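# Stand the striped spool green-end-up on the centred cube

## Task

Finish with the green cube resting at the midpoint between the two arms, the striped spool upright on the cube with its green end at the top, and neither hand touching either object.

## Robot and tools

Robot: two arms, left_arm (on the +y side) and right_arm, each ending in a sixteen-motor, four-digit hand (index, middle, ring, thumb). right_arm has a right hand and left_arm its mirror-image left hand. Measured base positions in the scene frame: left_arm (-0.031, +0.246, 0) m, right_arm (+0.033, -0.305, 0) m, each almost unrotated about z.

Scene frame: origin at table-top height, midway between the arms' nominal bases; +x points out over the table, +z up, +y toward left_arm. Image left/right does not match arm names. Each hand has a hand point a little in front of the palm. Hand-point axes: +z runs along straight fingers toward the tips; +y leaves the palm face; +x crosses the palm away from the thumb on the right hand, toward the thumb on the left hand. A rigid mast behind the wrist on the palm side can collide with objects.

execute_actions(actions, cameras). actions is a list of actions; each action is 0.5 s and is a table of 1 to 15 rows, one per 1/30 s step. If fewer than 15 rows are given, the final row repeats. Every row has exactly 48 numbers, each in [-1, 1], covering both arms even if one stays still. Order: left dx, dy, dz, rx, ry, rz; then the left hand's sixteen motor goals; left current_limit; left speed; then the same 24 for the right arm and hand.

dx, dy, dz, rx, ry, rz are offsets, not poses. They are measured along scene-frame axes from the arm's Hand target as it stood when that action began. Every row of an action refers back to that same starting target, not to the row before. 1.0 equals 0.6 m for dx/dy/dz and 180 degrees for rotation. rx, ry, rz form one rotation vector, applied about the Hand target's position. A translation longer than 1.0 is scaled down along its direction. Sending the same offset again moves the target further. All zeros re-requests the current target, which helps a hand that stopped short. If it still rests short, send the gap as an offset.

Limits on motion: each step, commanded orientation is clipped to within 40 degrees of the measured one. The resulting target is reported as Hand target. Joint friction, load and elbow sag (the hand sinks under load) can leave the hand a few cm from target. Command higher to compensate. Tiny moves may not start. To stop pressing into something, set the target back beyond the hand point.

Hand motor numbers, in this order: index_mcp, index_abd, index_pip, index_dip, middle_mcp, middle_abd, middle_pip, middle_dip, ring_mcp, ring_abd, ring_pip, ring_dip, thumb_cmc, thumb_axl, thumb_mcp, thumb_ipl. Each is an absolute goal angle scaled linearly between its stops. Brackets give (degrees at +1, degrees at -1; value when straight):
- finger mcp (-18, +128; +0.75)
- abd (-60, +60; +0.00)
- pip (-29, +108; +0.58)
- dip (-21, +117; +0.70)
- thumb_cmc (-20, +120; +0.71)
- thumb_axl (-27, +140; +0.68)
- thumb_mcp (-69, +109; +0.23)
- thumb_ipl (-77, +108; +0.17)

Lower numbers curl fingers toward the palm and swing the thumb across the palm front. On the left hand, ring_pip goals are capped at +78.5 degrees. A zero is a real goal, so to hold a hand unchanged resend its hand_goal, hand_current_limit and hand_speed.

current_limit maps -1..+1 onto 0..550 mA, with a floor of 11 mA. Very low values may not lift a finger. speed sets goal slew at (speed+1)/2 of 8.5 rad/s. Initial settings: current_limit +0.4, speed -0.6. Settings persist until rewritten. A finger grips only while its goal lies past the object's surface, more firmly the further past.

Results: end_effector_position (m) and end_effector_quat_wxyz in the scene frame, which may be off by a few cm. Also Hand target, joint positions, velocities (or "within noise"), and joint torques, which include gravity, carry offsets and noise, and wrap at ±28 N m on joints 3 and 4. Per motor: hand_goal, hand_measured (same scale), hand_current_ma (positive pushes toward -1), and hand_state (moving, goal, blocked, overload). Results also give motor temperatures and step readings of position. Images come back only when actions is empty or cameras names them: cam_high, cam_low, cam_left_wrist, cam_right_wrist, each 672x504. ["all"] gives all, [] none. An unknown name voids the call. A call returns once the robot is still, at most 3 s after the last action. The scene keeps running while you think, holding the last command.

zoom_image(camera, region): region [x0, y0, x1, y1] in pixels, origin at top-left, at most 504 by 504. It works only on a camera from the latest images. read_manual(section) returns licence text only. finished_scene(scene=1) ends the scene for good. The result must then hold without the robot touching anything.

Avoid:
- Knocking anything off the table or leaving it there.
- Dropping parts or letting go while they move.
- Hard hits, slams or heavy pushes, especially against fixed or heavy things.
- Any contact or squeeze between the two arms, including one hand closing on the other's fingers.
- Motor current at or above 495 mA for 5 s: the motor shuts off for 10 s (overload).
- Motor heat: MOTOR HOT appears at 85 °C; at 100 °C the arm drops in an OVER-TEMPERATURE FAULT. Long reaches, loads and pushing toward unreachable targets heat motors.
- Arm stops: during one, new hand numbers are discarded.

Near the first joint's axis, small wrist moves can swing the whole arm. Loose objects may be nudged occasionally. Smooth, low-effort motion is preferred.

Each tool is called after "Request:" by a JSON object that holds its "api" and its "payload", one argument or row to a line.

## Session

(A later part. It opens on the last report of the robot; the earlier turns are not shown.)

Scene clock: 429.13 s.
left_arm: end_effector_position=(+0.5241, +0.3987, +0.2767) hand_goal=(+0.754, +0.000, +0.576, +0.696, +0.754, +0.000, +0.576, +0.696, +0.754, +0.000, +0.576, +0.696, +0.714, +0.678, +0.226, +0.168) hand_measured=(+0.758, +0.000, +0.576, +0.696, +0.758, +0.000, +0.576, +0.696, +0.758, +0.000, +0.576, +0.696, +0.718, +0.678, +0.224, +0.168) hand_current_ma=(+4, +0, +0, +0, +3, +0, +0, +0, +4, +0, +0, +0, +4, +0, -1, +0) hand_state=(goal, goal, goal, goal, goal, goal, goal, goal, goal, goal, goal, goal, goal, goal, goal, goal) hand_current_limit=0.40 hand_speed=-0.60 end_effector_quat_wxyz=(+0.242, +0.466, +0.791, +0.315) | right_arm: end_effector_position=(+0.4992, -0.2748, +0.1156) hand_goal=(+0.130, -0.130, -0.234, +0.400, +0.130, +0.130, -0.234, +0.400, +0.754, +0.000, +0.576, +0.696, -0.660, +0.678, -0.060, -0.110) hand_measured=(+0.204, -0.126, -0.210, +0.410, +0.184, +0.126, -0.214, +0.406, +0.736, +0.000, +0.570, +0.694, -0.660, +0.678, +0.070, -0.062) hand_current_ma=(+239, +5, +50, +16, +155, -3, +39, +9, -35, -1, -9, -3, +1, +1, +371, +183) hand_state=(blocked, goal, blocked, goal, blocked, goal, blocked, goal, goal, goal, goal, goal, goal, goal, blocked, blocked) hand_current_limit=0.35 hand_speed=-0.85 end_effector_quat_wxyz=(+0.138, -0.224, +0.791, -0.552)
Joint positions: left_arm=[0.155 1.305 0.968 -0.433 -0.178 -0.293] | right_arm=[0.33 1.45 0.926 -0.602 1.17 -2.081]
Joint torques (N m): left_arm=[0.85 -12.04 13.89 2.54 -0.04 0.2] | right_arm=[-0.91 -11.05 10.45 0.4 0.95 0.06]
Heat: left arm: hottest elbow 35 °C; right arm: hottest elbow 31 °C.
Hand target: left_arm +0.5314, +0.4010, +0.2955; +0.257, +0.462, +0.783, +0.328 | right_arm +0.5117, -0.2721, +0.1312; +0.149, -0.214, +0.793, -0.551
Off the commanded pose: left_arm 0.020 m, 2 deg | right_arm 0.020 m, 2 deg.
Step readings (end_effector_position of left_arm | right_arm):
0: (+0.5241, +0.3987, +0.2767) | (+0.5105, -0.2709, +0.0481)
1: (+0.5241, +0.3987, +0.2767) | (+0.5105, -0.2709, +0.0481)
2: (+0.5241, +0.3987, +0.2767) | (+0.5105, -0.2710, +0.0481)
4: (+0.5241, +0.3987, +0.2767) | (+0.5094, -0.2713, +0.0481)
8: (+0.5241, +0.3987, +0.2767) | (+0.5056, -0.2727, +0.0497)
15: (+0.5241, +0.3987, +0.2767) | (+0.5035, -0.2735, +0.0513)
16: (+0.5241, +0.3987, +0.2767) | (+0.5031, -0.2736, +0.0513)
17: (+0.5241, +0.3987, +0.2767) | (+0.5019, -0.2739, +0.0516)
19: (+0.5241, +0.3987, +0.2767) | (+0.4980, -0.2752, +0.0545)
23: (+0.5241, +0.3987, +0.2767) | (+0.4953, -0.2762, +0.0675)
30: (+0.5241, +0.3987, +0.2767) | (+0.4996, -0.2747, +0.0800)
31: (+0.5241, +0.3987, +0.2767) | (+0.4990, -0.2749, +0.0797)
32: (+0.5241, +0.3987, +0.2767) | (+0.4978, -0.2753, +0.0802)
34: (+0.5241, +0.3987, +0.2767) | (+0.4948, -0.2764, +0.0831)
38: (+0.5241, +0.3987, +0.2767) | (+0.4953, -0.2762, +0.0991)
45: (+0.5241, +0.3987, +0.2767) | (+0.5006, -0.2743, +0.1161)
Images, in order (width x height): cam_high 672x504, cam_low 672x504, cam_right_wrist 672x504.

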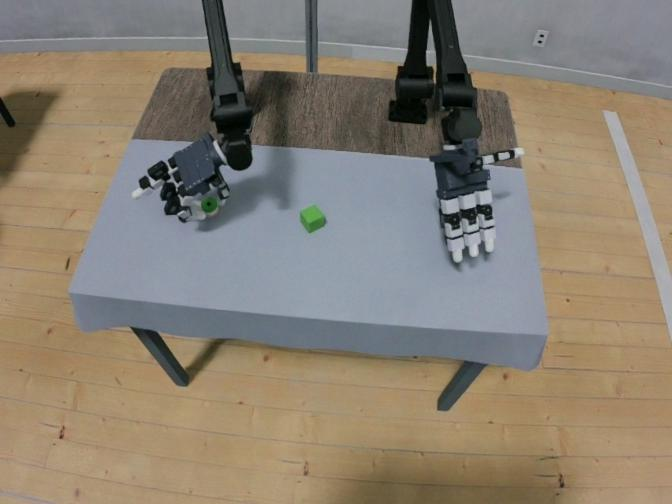

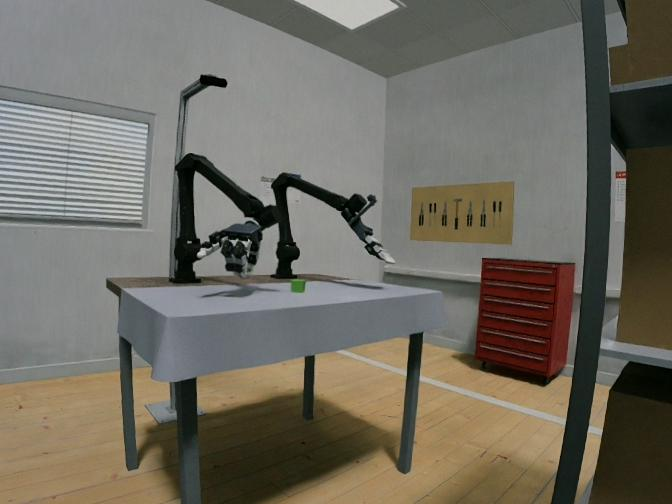

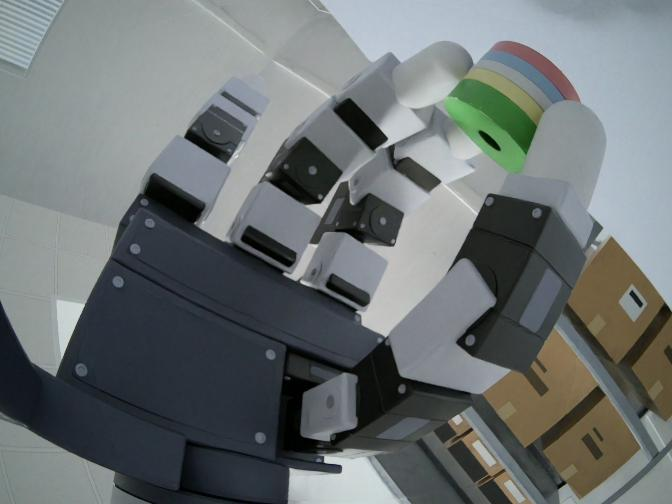

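Request:
{"api": "execute_actions", "payload": {
  "actions": [
    [[0,0,0,0,0,0,0.754,0,0.576,0.696,0.754,0,0.576,0.696,0.754,0,0.576,0.696,0.714,0.678,0.226,0.168,0.4,-0.6,-0.014,0.084,0.016,0,0,0.01364,0.13,-0.13,-0.235,0.4,0.13,0.13,-0.235,0.4,0.754,0,0.576,0.696,-0.66,0.678,-0.06,-0.11,0.35,-0.85]],
    [[0,0,0,0,0,0,0.754,0,0.576,0.696,0.754,0,0.576,0.696,0.754,0,0.576,0.696,0.714,0.678,0.226,0.168,0.4,-0.6,-0.014,0.084,0,0,0,0.01364,0.13,-0.13,-0.235,0.4,0.13,0.13,-0.235,0.4,0.754,0,0.576,0.696,-0.66,0.678,-0.06,-0.11,0.35,-0.85]],
    [[0,0,0,0,0,0,0.754,0,0.576,0.696,0.754,0,0.576,0.696,0.754,0,0.576,0.696,0.714,0.678,0.226,0.168,0.4,-0.6,-0.014,0.084,0,0,0,0.01364,0.13,-0.13,-0.235,0.4,0.13,0.13,-0.235,0.4,0.754,0,0.576,0.696,-0.66,0.678,-0.06,-0.11,0.35,-0.85]],
    [[0,0,0,0,0,0,0.754,0,0.576,0.696,0.754,0,0.576,0.696,0.754,0,0.576,0.696,0.714,0.678,0.226,0.168,0.4,-0.6,-0.014,0.084,0,0,0,0.01364,0.13,-0.13,-0.235,0.4,0.13,0.13,-0.235,0.4,0.754,0,0.576,0.696,-0.66,0.678,-0.06,-0.11,0.35,-0.85]],
    [[0,0,0,0,0,0,0.754,0,0.576,0.696,0.754,0,0.576,0.696,0.754,0,0.576,0.696,0.714,0.678,0.226,0.168,0.4,-0.6,-0.014,0.084,0,0,0,0.01364,0.13,-0.13,-0.235,0.4,0.13,0.13,-0.235,0.4,0.754,0,0.576,0.696,-0.66,0.678,-0.06,-0.11,0.35,-0.85]]
  ],
  "cameras": ["cam_high","cam_low","cam_right_wrist"]
}}

Request:
{"api": "zoom_image", "payload": {
  "camera": "cam_high",
  "region": [270, 170, 350, 230]
}}

Request:
{"api": "zoom_image", "payload": {
  "camera": "cam_low",
  "region": [240, 210, 360, 300]
}}

Request:
{"api": "zoom_image", "payload": {
  "camera": "cam_right_wrist",
  "region": [370, 0, 670, 240]
}}

Scene clock: 441.47 s.
left_arm: end_effector_position=(+0.5241, +0.3987, +0.2767) hand_goal=(+0.754, +0.000, +0.576, +0.696, +0.754, +0.000, +0.576, +0.696, +0.754, +0.000, +0.576, +0.696, +0.714, +0.678, +0.226, +0.168) hand_measured=(+0.758, +0.000, +0.576, +0.696, +0.758, +0.000, +0.576, +0.696, +0.758, +0.000, +0.576, +0.696, +0.718, +0.678, +0.224, +0.168) hand_current_ma=(+4, +0, +0, +0, +3, +0, +0, +0, +4, +0, +0, +0, +4, +0, -1, +0) hand_state=(goal, goal, goal, goal, goal, goal, goal, goal, goal, goal, goal, goal, goal, goal, goal, goal) hand_current_limit=0.40 hand_speed=-0.60 end_effector_quat_wxyz=(+0.242, +0.466, +0.791, +0.315) | right_arm: end_effector_position=(+0.4604, -0.0292, +0.1362) hand_goal=(+0.130, -0.130, -0.234, +0.400, +0.130, +0.130, -0.234, +0.400, +0.754, +0.000, +0.576, +0.696, -0.660, +0.678, -0.060, -0.110) hand_measured=(+0.202, -0.126, -0.208, +0.410, +0.182, +0.126, -0.212, +0.408, +0.736, +0.000, +0.570, +0.694, -0.658, +0.678, +0.070, -0.062) hand_current_ma=(+234, +5, +54, +17, +149, -4, +43, +10, -34, +0, -9, -3, +1, +1, +371, +182) hand_state=(blocked, goal, blocked, goal, blocked, goal, blocked, goal, goal, goal, goal, goal, goal, goal, blocked, blocked) hand_current_limit=0.35 hand_speed=-0.85 end_effector_quat_wxyz=(+0.203, -0.305, +0.762, -0.534)
Joint positions: left_arm=[0.155 1.305 0.968 -0.433 -0.178 -0.293] | right_arm=[0.832 1.729 1.338 -1.438 1.204 -1.313]
Joint torques (N m): left_arm=[0.91 -12.34 13.85 2.65 -0.04 0.2] | right_arm=[-0.97 -13.27 10.26 -0.69 1.01 0.11]
Heat: left arm: hottest elbow 35 °C; right arm: hottest elbow 31 °C.
Hand target: left_arm +0.5314, +0.4010, +0.2955; +0.257, +0.462, +0.783, +0.328 | right_arm +0.4697, -0.0201, +0.1407; +0.207, -0.298, +0.765, -0.532
Off the commanded pose: left_arm 0.020 m, 2 deg | right_arm 0.014 m, 1 deg.
Step readings (end_effector_position of left_arm | right_arm):
0: (+0.5241, +0.3987, +0.2767) | (+0.4991, -0.2749, +0.1155)
1: (+0.5241, +0.3987, +0.2767) | (+0.4989, -0.2749, +0.1155)
2: (+0.5241, +0.3987, +0.2767) | (+0.4976, -0.2741, +0.1158)
4: (+0.5241, +0.3987, +0.2767) | (+0.4930, -0.2685, +0.1172)
8: (+0.5241, +0.3987, +0.2767) | (+0.4877, -0.2423, +0.1220)
15: (+0.5241, +0.3987, +0.2767) | (+0.4894, -0.2285, +0.1319)
16: (+0.5241, +0.3987, +0.2767) | (+0.4894, -0.2284, +0.1323)
17: (+0.5241, +0.3987, +0.2767) | (+0.4884, -0.2261, +0.1326)
19: (+0.5241, +0.3987, +0.2767) | (+0.4856, -0.2201, +0.1331)
23: (+0.5241, +0.3987, +0.2767) | (+0.4809, -0.1930, +0.1318)
30: (+0.5241, +0.3987, +0.2767) | (+0.4804, -0.1791, +0.1308)
31: (+0.5241, +0.3987, +0.2767) | (+0.4805, -0.1790, +0.1310)
32: (+0.5241, +0.3987, +0.2767) | (+0.4797, -0.1767, +0.1315)
34: (+0.5241, +0.3987, +0.2767) | (+0.4781, -0.1706, +0.1325)
38: (+0.5241, +0.3987, +0.2767) | (+0.4745, -0.1438, +0.1333)
45: (+0.5241, +0.3987, +0.2767) | (+0.4733, -0.1295, +0.1322)
46: (+0.5241, +0.3987, +0.2767) | (+0.4731, -0.1295, +0.1321)
47: (+0.5241, +0.3987, +0.2767) | (+0.4724, -0.1275, +0.1325)
49: (+0.5241, +0.3987, +0.2767) | (+0.4716, -0.1211, +0.1338)
53: (+0.5241, +0.3987, +0.2767) | (+0.4688, -0.0947, +0.1351)
60: (+0.5241, +0.3987, +0.2767) | (+0.4663, -0.0799, +0.1338)
61: (+0.5241, +0.3987, +0.2767) | (+0.4664, -0.0799, +0.1339)
62: (+0.5241, +0.3987, +0.2767) | (+0.4657, -0.0778, +0.1342)
64: (+0.5241, +0.3987, +0.2767) | (+0.4657, -0.0714, +0.1357)
68: (+0.5241, +0.3987, +0.2767) | (+0.4636, -0.0451, +0.1369)
75: (+0.5241, +0.3987, +0.2767) | (+0.4593, -0.0299, +0.1349)
Images, in order (width x height): cam_high 672x504, cam_low 672x504, cam_right_wrist 672x504.

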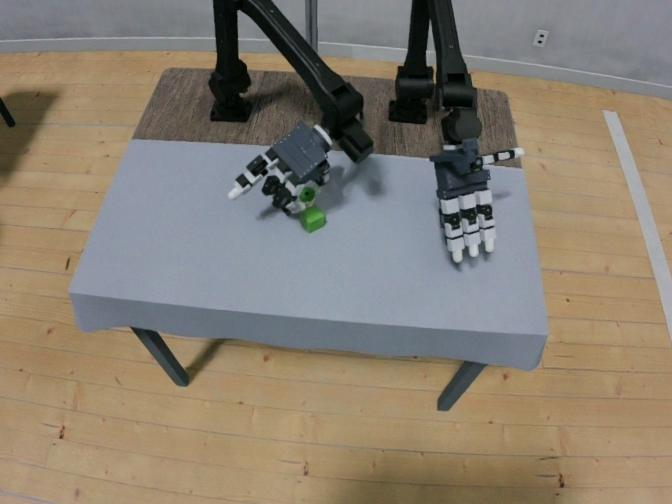

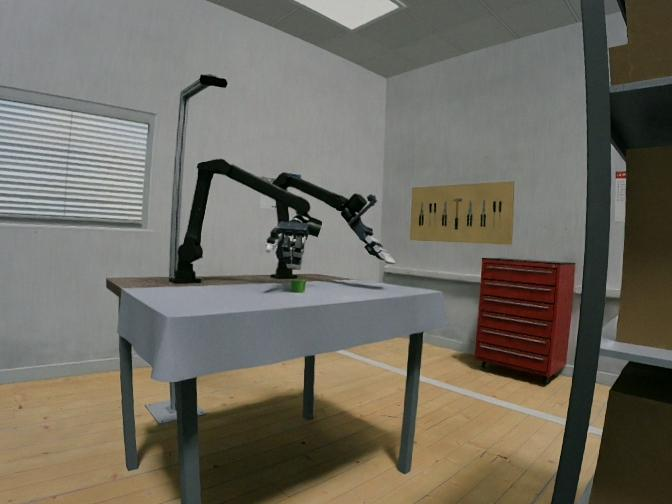

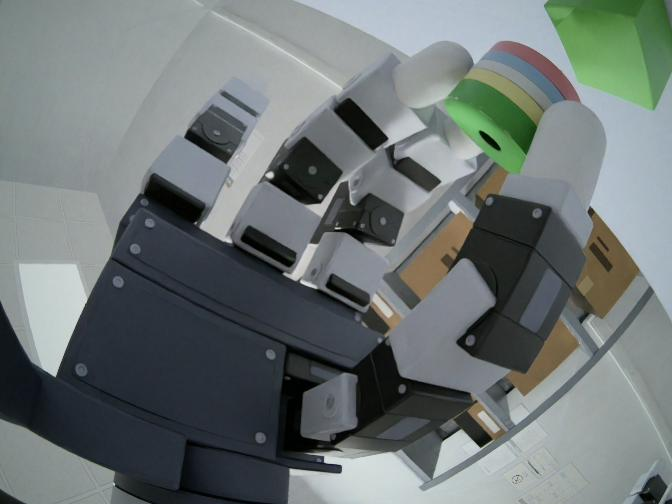

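Scaled by 6.300 from the camera's 672x504 image, which has a finer 960x720 frame.

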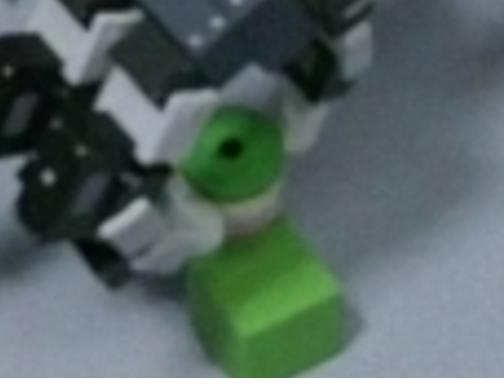

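Scaled by 4.200 from the camera's 672x504 image, which has a finer 960x720 frame.

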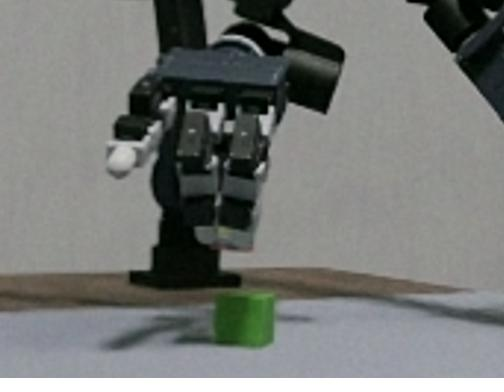

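Scaled by 1.680 from the camera's 672x504 image, which has a finer 960x720 frame.

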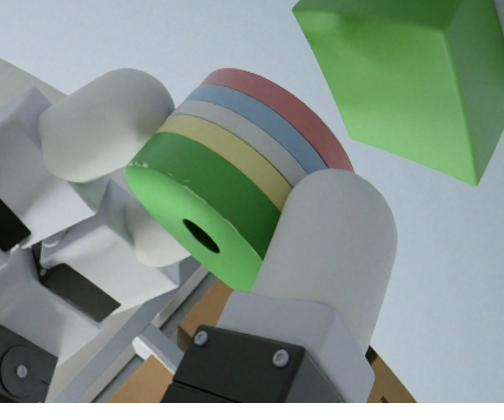

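Request:
{"api": "execute_actions", "payload": {
  "actions": [
    [[0,0,0,0,0,0,0.754,0,0.576,0.696,0.754,0,0.576,0.696,0.754,0,0.576,0.696,0.714,0.678,0.226,0.168,0.4,-0.6,-0.007,0.013,-0.02,0,0,0,0.13,-0.13,-0.235,0.4,0.13,0.13,-0.235,0.4,0.754,0,0.576,0.696,-0.66,0.678,-0.06,-0.11,0.35,-0.85]],
    [[0,0,0,0,0,0,0.754,0,0.576,0.696,0.754,0,0.576,0.696,0.754,0,0.576,0.696,0.714,0.678,0.226,0.168,0.4,-0.6,0,0,-0.03,0,0,0,0.13,-0.13,-0.235,0.4,0.13,0.13,-0.235,0.4,0.754,0,0.576,0.696,-0.66,0.678,-0.06,-0.11,0.35,-0.85]]
  ],
  "cameras": ["cam_high","cam_low","cam_right_wrist"]
}}

Request:
{"api": "zoom_image", "payload": {
  "camera": "cam_high",
  "region": [270, 170, 350, 230]
}}

Request:
{"api": "zoom_image", "payload": {
  "camera": "cam_low",
  "region": [270, 240, 330, 300]
}}

Request:
{"api": "zoom_image", "payload": {
  "camera": "cam_right_wrist",
  "region": [370, 0, 670, 240]
}}

Scene clock: 449.13 s.
left_arm: end_effector_position=(+0.5241, +0.3987, +0.2767) hand_goal=(+0.754, +0.000, +0.576, +0.696, +0.754, +0.000, +0.576, +0.696, +0.754, +0.000, +0.576, +0.696, +0.714, +0.678, +0.226, +0.168) hand_measured=(+0.758, +0.000, +0.576, +0.696, +0.758, +0.000, +0.576, +0.696, +0.758, +0.000, +0.576, +0.696, +0.718, +0.678, +0.224, +0.168) hand_current_ma=(+4, +0, +0, +0, +3, +0, +0, +0, +4, +0, +0, +0, +4, +0, -1, +0) hand_state=(goal, goal, goal, goal, goal, goal, goal, goal, goal, goal, goal, goal, goal, goal, goal, goal) hand_current_limit=0.40 hand_speed=-0.60 end_effector_quat_wxyz=(+0.242, +0.466, +0.791, +0.315) | right_arm: end_effector_position=(+0.4626, -0.0245, +0.1140) hand_goal=(+0.130, -0.130, -0.234, +0.400, +0.130, +0.130, -0.234, +0.400, +0.754, +0.000, +0.576, +0.696, -0.660, +0.678, -0.060, -0.110) hand_measured=(+0.202, -0.126, -0.208, +0.410, +0.182, +0.126, -0.212, +0.408, +0.736, +0.000, +0.570, +0.694, -0.658, +0.678, +0.070, -0.062) hand_current_ma=(+234, +5, +54, +17, +149, -4, +43, +10, -34, +0, -9, -3, +1, +1, +371, +182) hand_state=(blocked, goal, blocked, goal, blocked, goal, blocked, goal, goal, goal, goal, goal, goal, goal, blocked, blocked) hand_current_limit=0.35 hand_speed=-0.85 end_effector_quat_wxyz=(+0.199, -0.299, +0.764, -0.537)
Joint positions: left_arm=[0.155 1.305 0.968 -0.433 -0.178 -0.293] | right_arm=[0.835 1.78 1.341 -1.442 1.2 -1.259]
Joint torques (N m): left_arm=[1.08 -12.04 13.93 2.58 -0.02 0.2] | right_arm=[0.21 -13.98 8.21 0.03 0.95 0.12]
Heat: left arm: hottest elbow 35 °C; right arm: hottest elbow 32 °C.
Hand target: left_arm +0.5314, +0.4010, +0.2955; +0.257, +0.462, +0.783, +0.328 | right_arm +0.4655, -0.0123, +0.1108; +0.207, -0.298, +0.765, -0.532
Off the commanded pose: left_arm 0.020 m, 2 deg | right_arm 0.013 m, 1 deg.
Step readings (end_effector_position of left_arm | right_arm):
0: (+0.5241, +0.3987, +0.2767) | (+0.4604, -0.0292, +0.1362)
1: (+0.5241, +0.3987, +0.2767) | (+0.4605, -0.0292, +0.1362)
2: (+0.5241, +0.3987, +0.2767) | (+0.4604, -0.0293, +0.1359)
4: (+0.5241, +0.3987, +0.2767) | (+0.4607, -0.0291, +0.1346)
8: (+0.5241, +0.3987, +0.2767) | (+0.4599, -0.0273, +0.1280)
15: (+0.5241, +0.3987, +0.2767) | (+0.4600, -0.0273, +0.1227)
16: (+0.5241, +0.3987, +0.2767) | (+0.4600, -0.0273, +0.1227)
17: (+0.5241, +0.3987, +0.2767) | (+0.4601, -0.0272, +0.1227)
19: (+0.5241, +0.3987, +0.2767) | (+0.4604, -0.0269, +0.1219)
23: (+0.5241, +0.3987, +0.2767) | (+0.4618, -0.0254, +0.1180)
30: (+0.5241, +0.3987, +0.2767) | (+0.4626, -0.0246, +0.1140)
Images, in order (width x height): cam_high 672x504, cam_low 672x504, cam_right_wrist 672x504.

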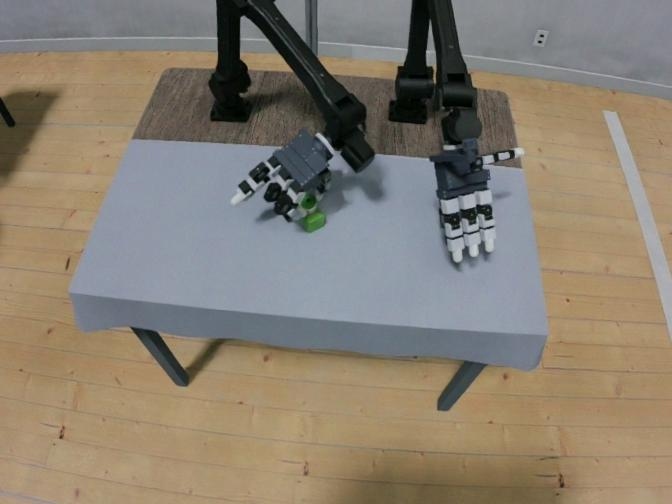

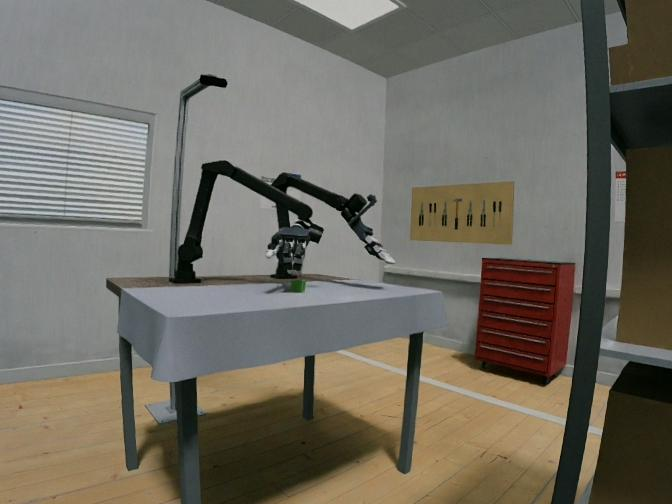

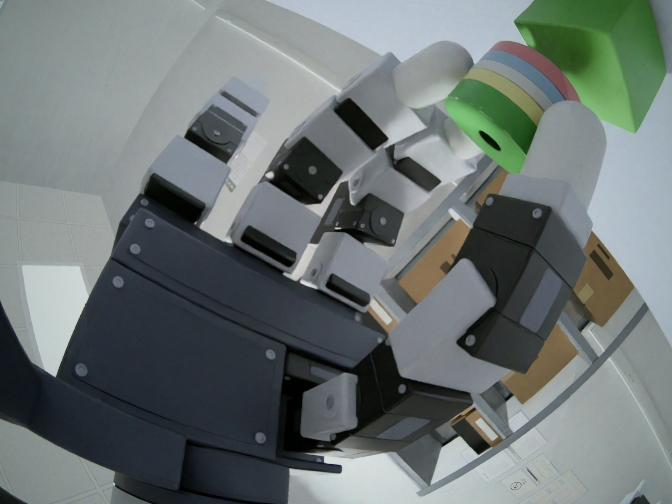

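Scaled by 6.300 from the camera's 672x504 image, which has a finer 960x720 frame.

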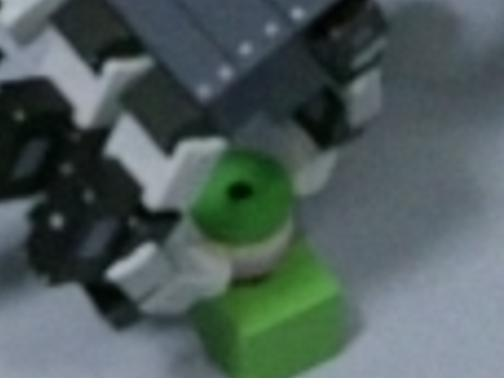

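Scaled by 8.400 from the camera's 672x504 image, which has a finer 960x720 frame.

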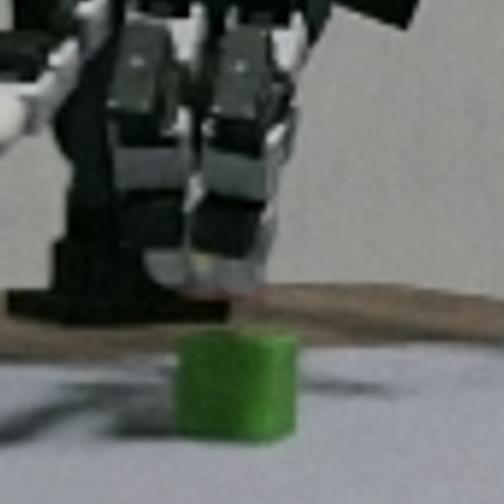

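Scaled by 1.680 from the camera's 672x504 image, which has a finer 960x720 frame.

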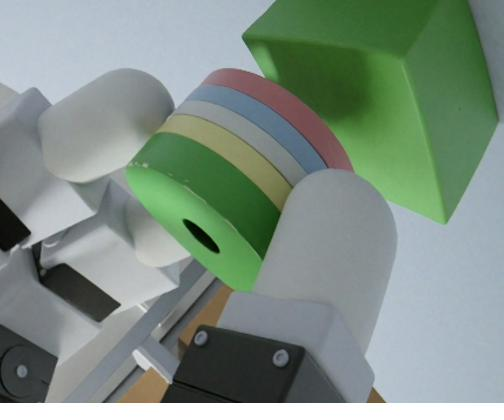

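Request:
{"api": "execute_actions", "payload": {
  "actions": [
    [[0,0,0,0,0,0,0.754,0,0.576,0.696,0.754,0,0.576,0.696,0.754,0,0.576,0.696,0.714,0.678,0.226,0.168,0.4,-0.6,-0.001,0.022,0,0,0,0,0.13,-0.13,-0.235,0.4,0.13,0.13,-0.235,0.4,0.754,0,0.576,0.696,-0.66,0.678,-0.06,-0.11,0.35,-0.85]]
  ],
  "cameras": ["cam_high"]
}}

Request:
{"api": "zoom_image", "payload": {
  "camera": "cam_high",
  "region": [270, 170, 350, 230]
}}

Scene clock: 453.50 s.
left_arm: end_effector_position=(+0.5241, +0.3987, +0.2767) hand_goal=(+0.754, +0.000, +0.576, +0.696, +0.754, +0.000, +0.576, +0.696, +0.754, +0.000, +0.576, +0.696, +0.714, +0.678, +0.226, +0.168) hand_measured=(+0.758, +0.000, +0.576, +0.696, +0.758, +0.000, +0.576, +0.696, +0.758, +0.000, +0.576, +0.696, +0.718, +0.678, +0.224, +0.168) hand_current_ma=(+4, +0, +0, +0, +3, +0, +0, +0, +4, +0, +0, +0, +4, +0, -1, +0) hand_state=(goal, goal, goal, goal, goal, goal, goal, goal, goal, goal, goal, goal, goal, goal, goal, goal) hand_current_limit=0.40 hand_speed=-0.60 end_effector_quat_wxyz=(+0.242, +0.466, +0.791, +0.315) | right_arm: end_effector_position=(+0.4594, -0.0126, +0.1072) hand_goal=(+0.130, -0.130, -0.234, +0.400, +0.130, +0.130, -0.234, +0.400, +0.754, +0.000, +0.576, +0.696, -0.660, +0.678, -0.060, -0.110) hand_measured=(+0.202, -0.126, -0.208, +0.410, +0.182, +0.126, -0.212, +0.408, +0.736, +0.000, +0.570, +0.694, -0.658, +0.678, +0.070, -0.062) hand_current_ma=(+234, +5, +54, +17, +149, -4, +43, +10, -34, +0, -9, -3, +1, +1, +371, +182) hand_state=(blocked, goal, blocked, goal, blocked, goal, blocked, goal, goal, goal, goal, goal, goal, goal, blocked, blocked) hand_current_limit=0.35 hand_speed=-0.85 end_effector_quat_wxyz=(+0.200, -0.301, +0.763, -0.536)
Joint positions: left_arm=[0.155 1.305 0.968 -0.433 -0.178 -0.293] | right_arm=[0.856 1.809 1.36 -1.468 1.194 -1.218]
Joint torques (N m): left_arm=[0.79 -12.22 13.9 2.52 -0.05 0.19] | right_arm=[-0.09 -14.15 9.8 -0.81 0.93 0.13]
Heat: left arm: hottest elbow 35 °C; right arm: hottest elbow 32 °C.
Hand target: left_arm +0.5314, +0.4010, +0.2955; +0.257, +0.462, +0.783, +0.328 | right_arm +0.4648, +0.0009, +0.1108; +0.207, -0.298, +0.765, -0.532
Off the commanded pose: left_arm 0.020 m, 2 deg | right_arm 0.015 m, 1 deg.
Step readings (end_effector_position of left_arm | right_arm):
0: (+0.5241, +0.3987, +0.2767) | (+0.4626, -0.0245, +0.1140)
1: (+0.5241, +0.3987, +0.2767) | (+0.4627, -0.0245, +0.1138)
2: (+0.5241, +0.3987, +0.2767) | (+0.4625, -0.0240, +0.1136)
4: (+0.5241, +0.3987, +0.2767) | (+0.4620, -0.0223, +0.1126)
8: (+0.5241, +0.3987, +0.2767) | (+0.4598, -0.0165, +0.1085)
15: (+0.5241, +0.3987, +0.2767) | (+0.4588, -0.0132, +0.1061)
Images, in order (width x height): cam_high 672x504.

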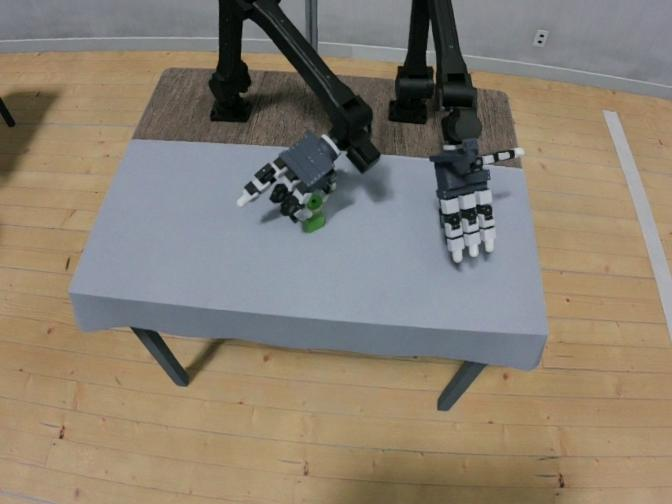

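Scaled by 6.300 from the camera's 672x504 image, which has a finer 960x720 frame.

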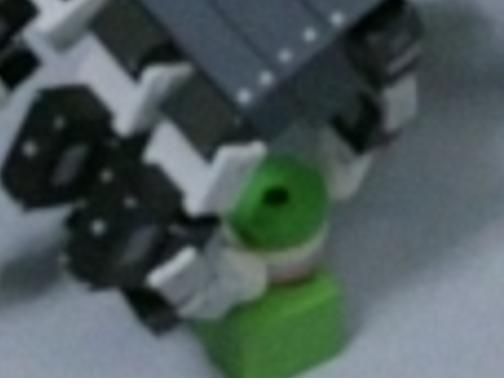

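Request:
{"api": "execute_actions", "payload": {
  "actions": [
    [[0,0,0,0,0,0,0.754,0,0.576,0.696,0.754,0,0.576,0.696,0.754,0,0.576,0.696,0.714,0.678,0.226,0.168,0.4,-0.6,0.007,-0.012,-0.018,0,0,0,0.13,-0.13,-0.235,0.4,0.13,0.13,-0.235,0.4,0.754,0,0.576,0.696,-0.66,0.678,-0.06,-0.11,0.35,-0.85]]
  ],
  "cameras": ["cam_high","cam_low","cam_right_wrist"]
}}

Request:
{"api": "zoom_image", "payload": {
  "camera": "cam_high",
  "region": [270, 170, 350, 230]
}}

Request:
{"api": "zoom_image", "payload": {
  "camera": "cam_low",
  "region": [270, 240, 330, 300]
}}

Request:
{"api": "zoom_image", "payload": {
  "camera": "cam_right_wrist",
  "region": [370, 0, 670, 240]
}}

Scene clock: 460.57 s.
left_arm: end_effector_position=(+0.5241, +0.3987, +0.2767) hand_goal=(+0.754, +0.000, +0.576, +0.696, +0.754, +0.000, +0.576, +0.696, +0.754, +0.000, +0.576, +0.696, +0.714, +0.678, +0.226, +0.168) hand_measured=(+0.758, +0.000, +0.576, +0.696, +0.758, +0.000, +0.576, +0.696, +0.758, +0.000, +0.576, +0.696, +0.718, +0.678, +0.224, +0.168) hand_current_ma=(+4, +0, +0, +0, +3, +0, +0, +0, +4, +0, +0, +0, +4, +0, -1, +0) hand_state=(goal, goal, goal, goal, goal, goal, goal, goal, goal, goal, goal, goal, goal, goal, goal, goal) hand_current_limit=0.40 hand_speed=-0.60 end_effector_quat_wxyz=(+0.242, +0.466, +0.791, +0.315) | right_arm: end_effector_position=(+0.4635, -0.0073, +0.1061) hand_goal=(+0.130, -0.130, -0.234, +0.400, +0.130, +0.130, -0.234, +0.400, +0.754, +0.000, +0.576, +0.696, -0.660, +0.678, -0.060, -0.110) hand_measured=(+0.202, -0.126, -0.208, +0.410, +0.182, +0.126, -0.212, +0.408, +0.736, +0.000, +0.570, +0.694, -0.658, +0.678, +0.070, -0.062) hand_current_ma=(+234, +5, +54, +17, +149, -4, +43, +10, -34, +0, -9, -3, +1, +1, +371, +182) hand_state=(blocked, goal, blocked, goal, blocked, goal, blocked, goal, goal, goal, goal, goal, goal, goal, blocked, blocked) hand_current_limit=0.35 hand_speed=-0.85 end_effector_quat_wxyz=(+0.210, -0.297, +0.766, -0.530)
Joint positions: left_arm=[0.155 1.305 0.968 -0.433 -0.178 -0.293] | right_arm=[0.856 1.809 1.36 -1.431 1.194 -1.234]
Joint torques (N m): left_arm=[0.56 -11.87 13.87 2.59 -0.03 0.2] | right_arm=[-1.32 -14.33 7.72 0.08 1.18 -0.03]
Heat: left arm: hottest elbow 35 °C; right arm: hottest elbow 32 °C.
Hand target: left_arm +0.5314, +0.4010, +0.2955; +0.257, +0.462, +0.783, +0.328 | right_arm +0.4690, -0.0063, +0.1000; +0.207, -0.298, +0.765, -0.532
Off the commanded pose: left_arm 0.020 m, 2 deg | right_arm 0.008 m, 0 deg.
Step readings (end_effector_position of left_arm | right_arm):
0: (+0.5241, +0.3987, +0.2767) | (+0.4595, -0.0125, +0.1072)
1: (+0.5241, +0.3987, +0.2767) | (+0.4595, -0.0125, +0.1072)
2: (+0.5241, +0.3987, +0.2767) | (+0.4595, -0.0125, +0.1072)
4: (+0.5241, +0.3987, +0.2767) | (+0.4604, -0.0114, +0.1070)
8: (+0.5241, +0.3987, +0.2767) | (+0.4627, -0.0086, +0.1065)
15: (+0.5241, +0.3987, +0.2767) | (+0.4635, -0.0074, +0.1062)
Images, in order (width x height): cam_high 672x504, cam_low 672x504, cam_right_wrist 672x504.

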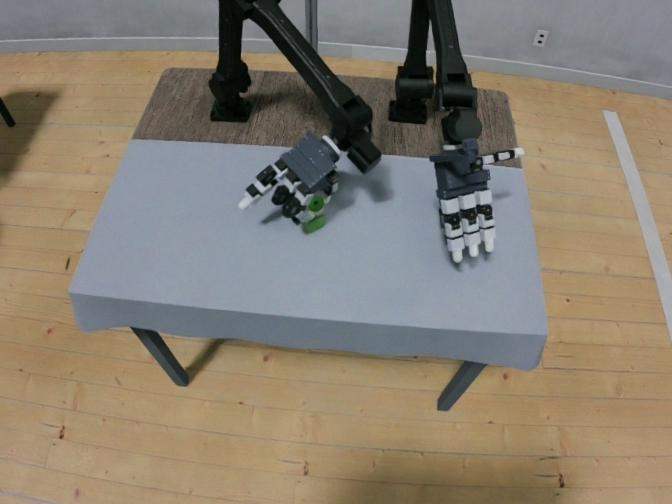

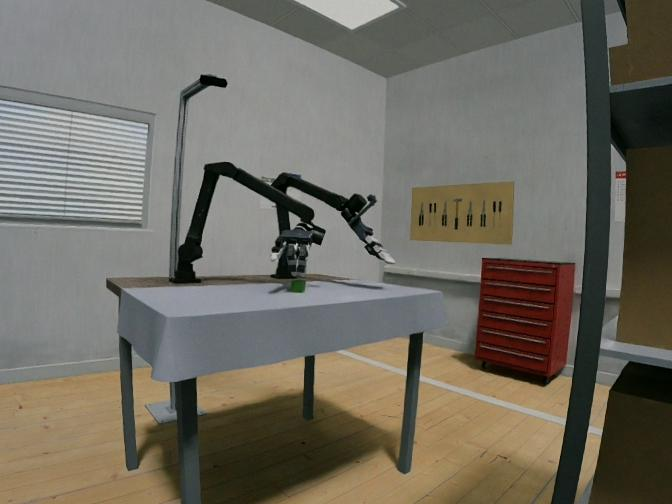

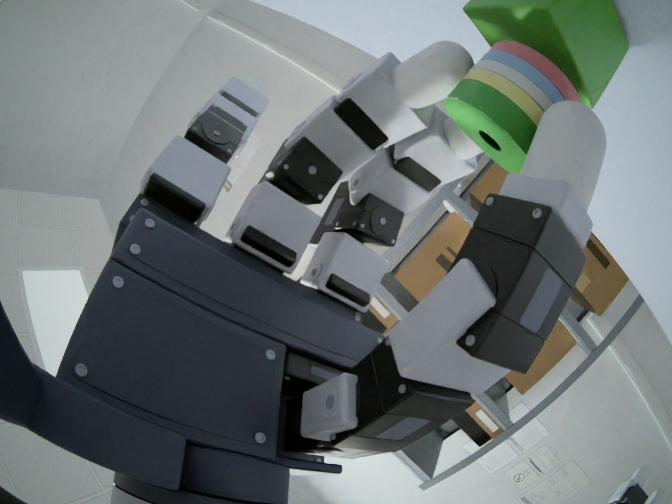

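Scaled by 6.300 from the camera's 672x504 image, which has a finer 960x720 frame.

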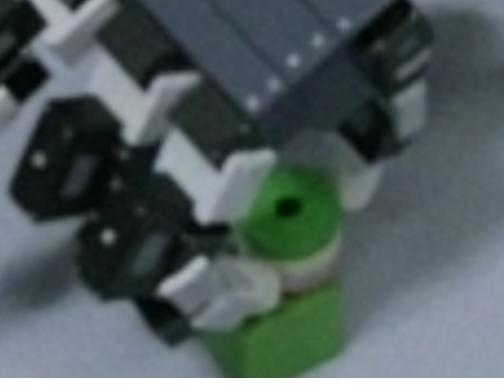

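Scaled by 8.400 from the camera's 672x504 image, which has a finer 960x720 frame.

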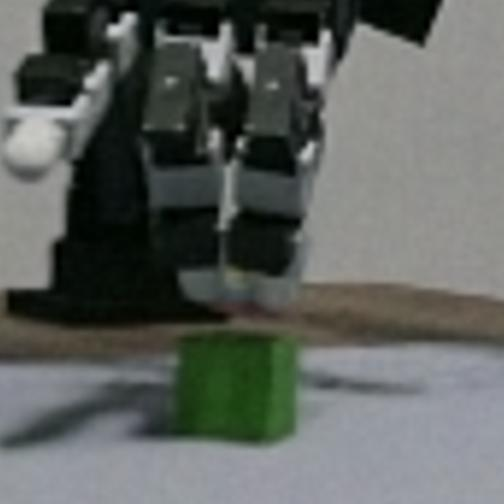

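Scaled by 1.680 from the camera's 672x504 image, which has a finer 960x720 frame.

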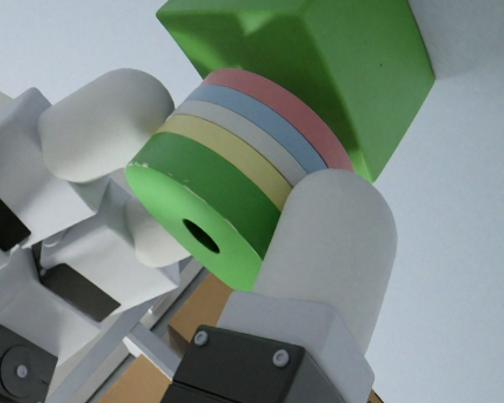

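Request:
{"api": "execute_actions", "payload": {
  "actions": [
    [[0,0,0,0,0,0,0.754,0,0.576,0.696,0.754,0,0.576,0.696,0.754,0,0.576,0.696,0.714,0.678,0.226,0.168,0.4,-0.6,-0.001,-0.028,-0.004,0,0,0,0.13,-0.13,-0.235,0.4,0.13,0.13,-0.235,0.4,0.754,0,0.576,0.696,-0.66,0.678,-0.06,-0.11,0.35,-0.85]]
  ],
  "cameras": ["cam_high"]
}}

Request:
{"api": "zoom_image", "payload": {
  "camera": "cam_high",
  "region": [270, 170, 350, 230]
}}

Scene clock: 466.67 s.
left_arm: end_effector_position=(+0.5241, +0.3987, +0.2767) hand_goal=(+0.754, +0.000, +0.576, +0.696, +0.754, +0.000, +0.576, +0.696, +0.754, +0.000, +0.576, +0.696, +0.714, +0.678, +0.226, +0.168) hand_measured=(+0.758, +0.000, +0.576, +0.696, +0.758, +0.000, +0.576, +0.696, +0.758, +0.000, +0.576, +0.696, +0.718, +0.678, +0.224, +0.168) hand_current_ma=(+4, +0, +0, +0, +3, +0, +0, +0, +4, +0, +0, +0, +4, +0, -1, +0) hand_state=(goal, goal, goal, goal, goal, goal, goal, goal, goal, goal, goal, goal, goal, goal, goal, goal) hand_current_limit=0.40 hand_speed=-0.60 end_effector_quat_wxyz=(+0.242, +0.466, +0.791, +0.315) | right_arm: end_effector_position=(+0.4656, -0.0178, +0.0939) hand_goal=(+0.130, -0.130, -0.234, +0.400, +0.130, +0.130, -0.234, +0.400, +0.754, +0.000, +0.576, +0.696, -0.660, +0.678, -0.060, -0.110) hand_measured=(+0.202, -0.124, -0.208, +0.410, +0.178, +0.124, -0.212, +0.408, +0.736, +0.000, +0.570, +0.694, -0.658, +0.678, +0.070, -0.062) hand_current_ma=(+228, +6, +55, +15, +138, -5, +45, +10, -34, +0, -9, -3, +1, +1, +371, +182) hand_state=(blocked, goal, blocked, goal, blocked, goal, blocked, goal, goal, goal, goal, goal, goal, goal, blocked, blocked) hand_current_limit=0.35 hand_speed=-0.85 end_effector_quat_wxyz=(+0.207, -0.301, +0.763, -0.533)
Joint positions: left_arm=[0.155 1.305 0.968 -0.433 -0.178 -0.293] | right_arm=[0.84 1.804 1.318 -1.358 1.202 -1.285]
Joint torques (N m): left_arm=[1.03 -12.22 13.94 2.48 -0.06 0.22] | right_arm=[-1.79 -16.73 6.38 0.05 1.1 -0.08]
Heat: left arm: hottest elbow 36 °C; right arm: hottest elbow 32 °C.
Hand target: left_arm +0.5314, +0.4010, +0.2955; +0.257, +0.462, +0.783, +0.328 | right_arm +0.4685, -0.0233, +0.0976; +0.207, -0.298, +0.765, -0.532
Off the commanded pose: left_arm 0.020 m, 2 deg | right_arm 0.007 m, 0 deg.
Step readings (end_effector_position of left_arm | right_arm):
0: (+0.5241, +0.3987, +0.2767) | (+0.4635, -0.0073, +0.1061)
1: (+0.5241, +0.3987, +0.2767) | (+0.4637, -0.0074, +0.1061)
2: (+0.5241, +0.3987, +0.2767) | (+0.4640, -0.0074, +0.1054)
4: (+0.5241, +0.3987, +0.2767) | (+0.4648, -0.0080, +0.1025)
8: (+0.5241, +0.3987, +0.2767) | (+0.4635, -0.0157, +0.0937)
15: (+0.5241, +0.3987, +0.2767) | (+0.4656, -0.0179, +0.0939)
Images, in order (width x height): cam_high 672x504.

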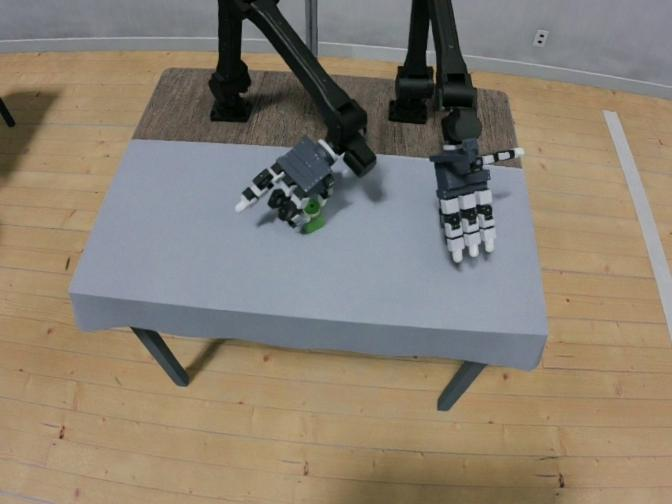

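Scaled by 6.300 from the camera's 672x504 image, which has a finer 960x720 frame.

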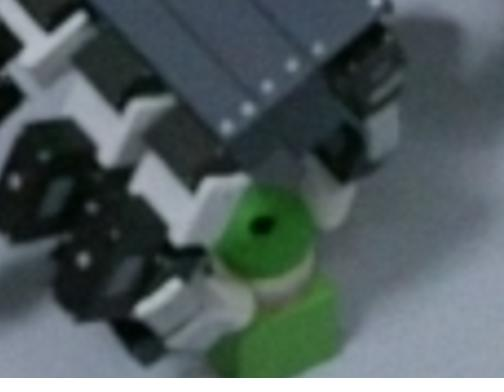

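Request:
{"api": "execute_actions", "payload": {
  "actions": [],
  "cameras": ["cam_high","cam_low","cam_right_wrist"]
}}

Request:
{"api": "zoom_image", "payload": {
  "camera": "cam_low",
  "region": [270, 240, 330, 300]
}}

Request:
{"api": "zoom_image", "payload": {
  "camera": "cam_right_wrist",
  "region": [370, 0, 670, 240]
}}

Scene clock: 469.37 s.
left_arm: end_effector_position=(+0.5241, +0.3987, +0.2767) hand_goal=(+0.754, +0.000, +0.576, +0.696, +0.754, +0.000, +0.576, +0.696, +0.754, +0.000, +0.576, +0.696, +0.714, +0.678, +0.226, +0.168) hand_measured=(+0.758, +0.000, +0.576, +0.696, +0.758, +0.000, +0.576, +0.696, +0.758, +0.000, +0.576, +0.696, +0.718, +0.678, +0.224, +0.168) hand_current_ma=(+4, +0, +0, +0, +3, +0, +0, +0, +4, +0, +0, +0, +4, +0, -1, +0) hand_state=(goal, goal, goal, goal, goal, goal, goal, goal, goal, goal, goal, goal, goal, goal, goal, goal) hand_current_limit=0.40 hand_speed=-0.60 end_effector_quat_wxyz=(+0.242, +0.466, +0.791, +0.315) | right_arm: end_effector_position=(+0.4656, -0.0178, +0.0938) hand_goal=(+0.130, -0.130, -0.234, +0.400, +0.130, +0.130, -0.234, +0.400, +0.754, +0.000, +0.576, +0.696, -0.660, +0.678, -0.060, -0.110) hand_measured=(+0.202, -0.124, -0.208, +0.410, +0.178, +0.124, -0.212, +0.408, +0.736, +0.000, +0.570, +0.694, -0.658, +0.678, +0.070, -0.062) hand_current_ma=(+228, +6, +55, +15, +138, -5, +45, +10, -34, +0, -9, -3, +1, +1, +371, +182) hand_state=(blocked, goal, blocked, goal, blocked, goal, blocked, goal, goal, goal, goal, goal, goal, goal, blocked, blocked) hand_current_limit=0.35 hand_speed=-0.85 end_effector_quat_wxyz=(+0.207, -0.301, +0.763, -0.533)
Joint positions: left_arm=[0.155 1.305 0.968 -0.433 -0.178 -0.293] | right_arm=[0.84 1.804 1.318 -1.357 1.202 -1.286]
Joint velocities: within noise
Joint torques (N m): left_arm=[0.56 -12.34 13.9 2.52 -0.03 0.2] | right_arm=[-1.67 -16.62 6.38 0.1 1.1 -0.06]
Motor temperatures (°C): left_arm=[24 28 36 22 23 19] | right_arm=[26 24 32 22 25 20]
Heat: left arm: hottest elbow 36 °C; right arm: hottest elbow 32 °C.
Hand target: left_arm +0.5314, +0.4010, +0.2955; +0.257, +0.462, +0.783, +0.328 | right_arm +0.4685, -0.0232, +0.0975; +0.207, -0.298, +0.765, -0.532
Off the commanded pose: left_arm 0.020 m, 2 deg | right_arm 0.007 m, 0 deg.
Images, in order (width x height): cam_high 672x504, cam_low 672x504, cam_right_wrist 672x504.

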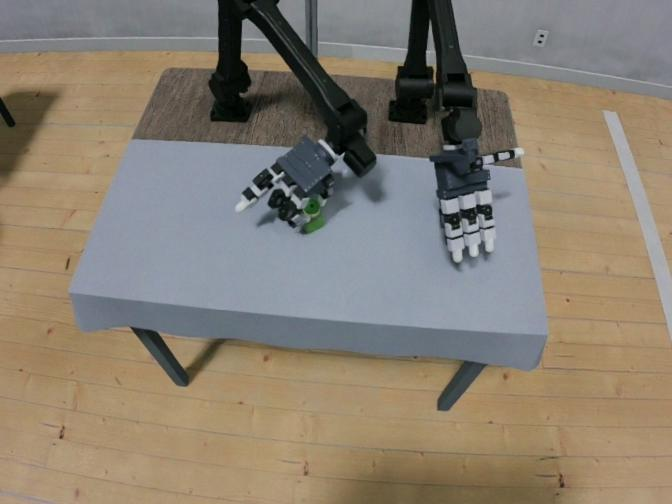

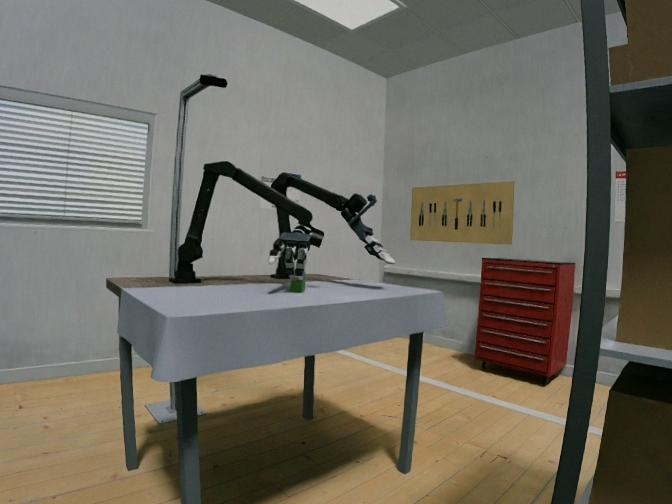

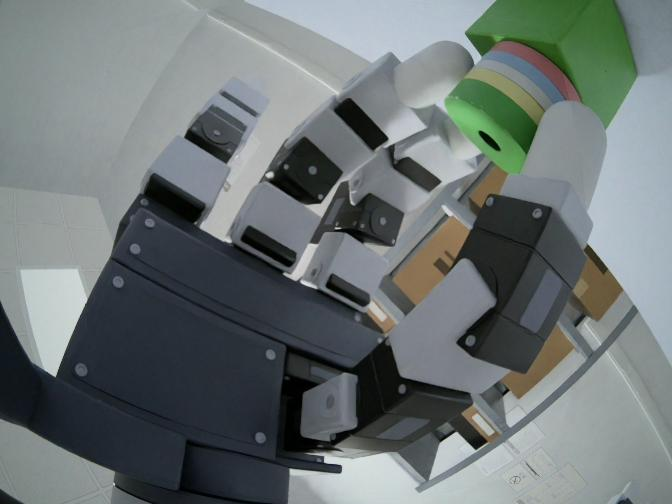

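Scaled by 8.400 from the camera's 672x504 image, which has a finer 960x720 frame.

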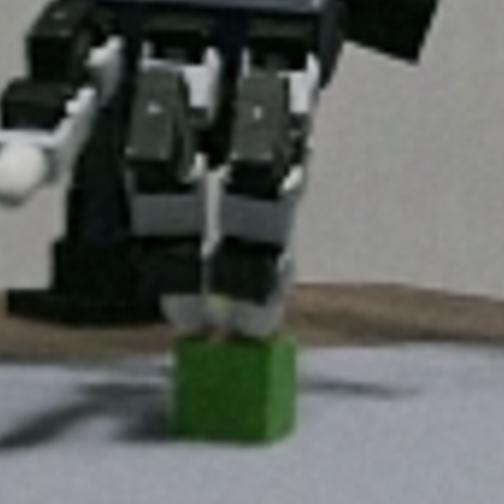

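Scaled by 1.680 from the camera's 672x504 image, which has a finer 960x720 frame.

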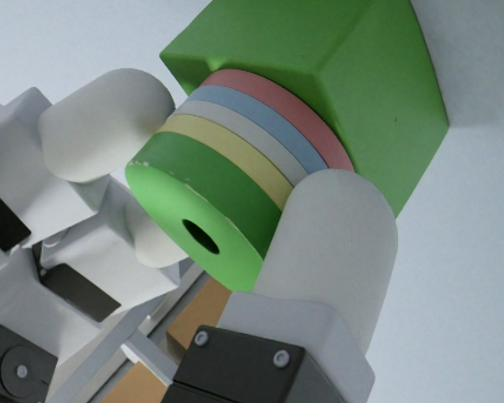

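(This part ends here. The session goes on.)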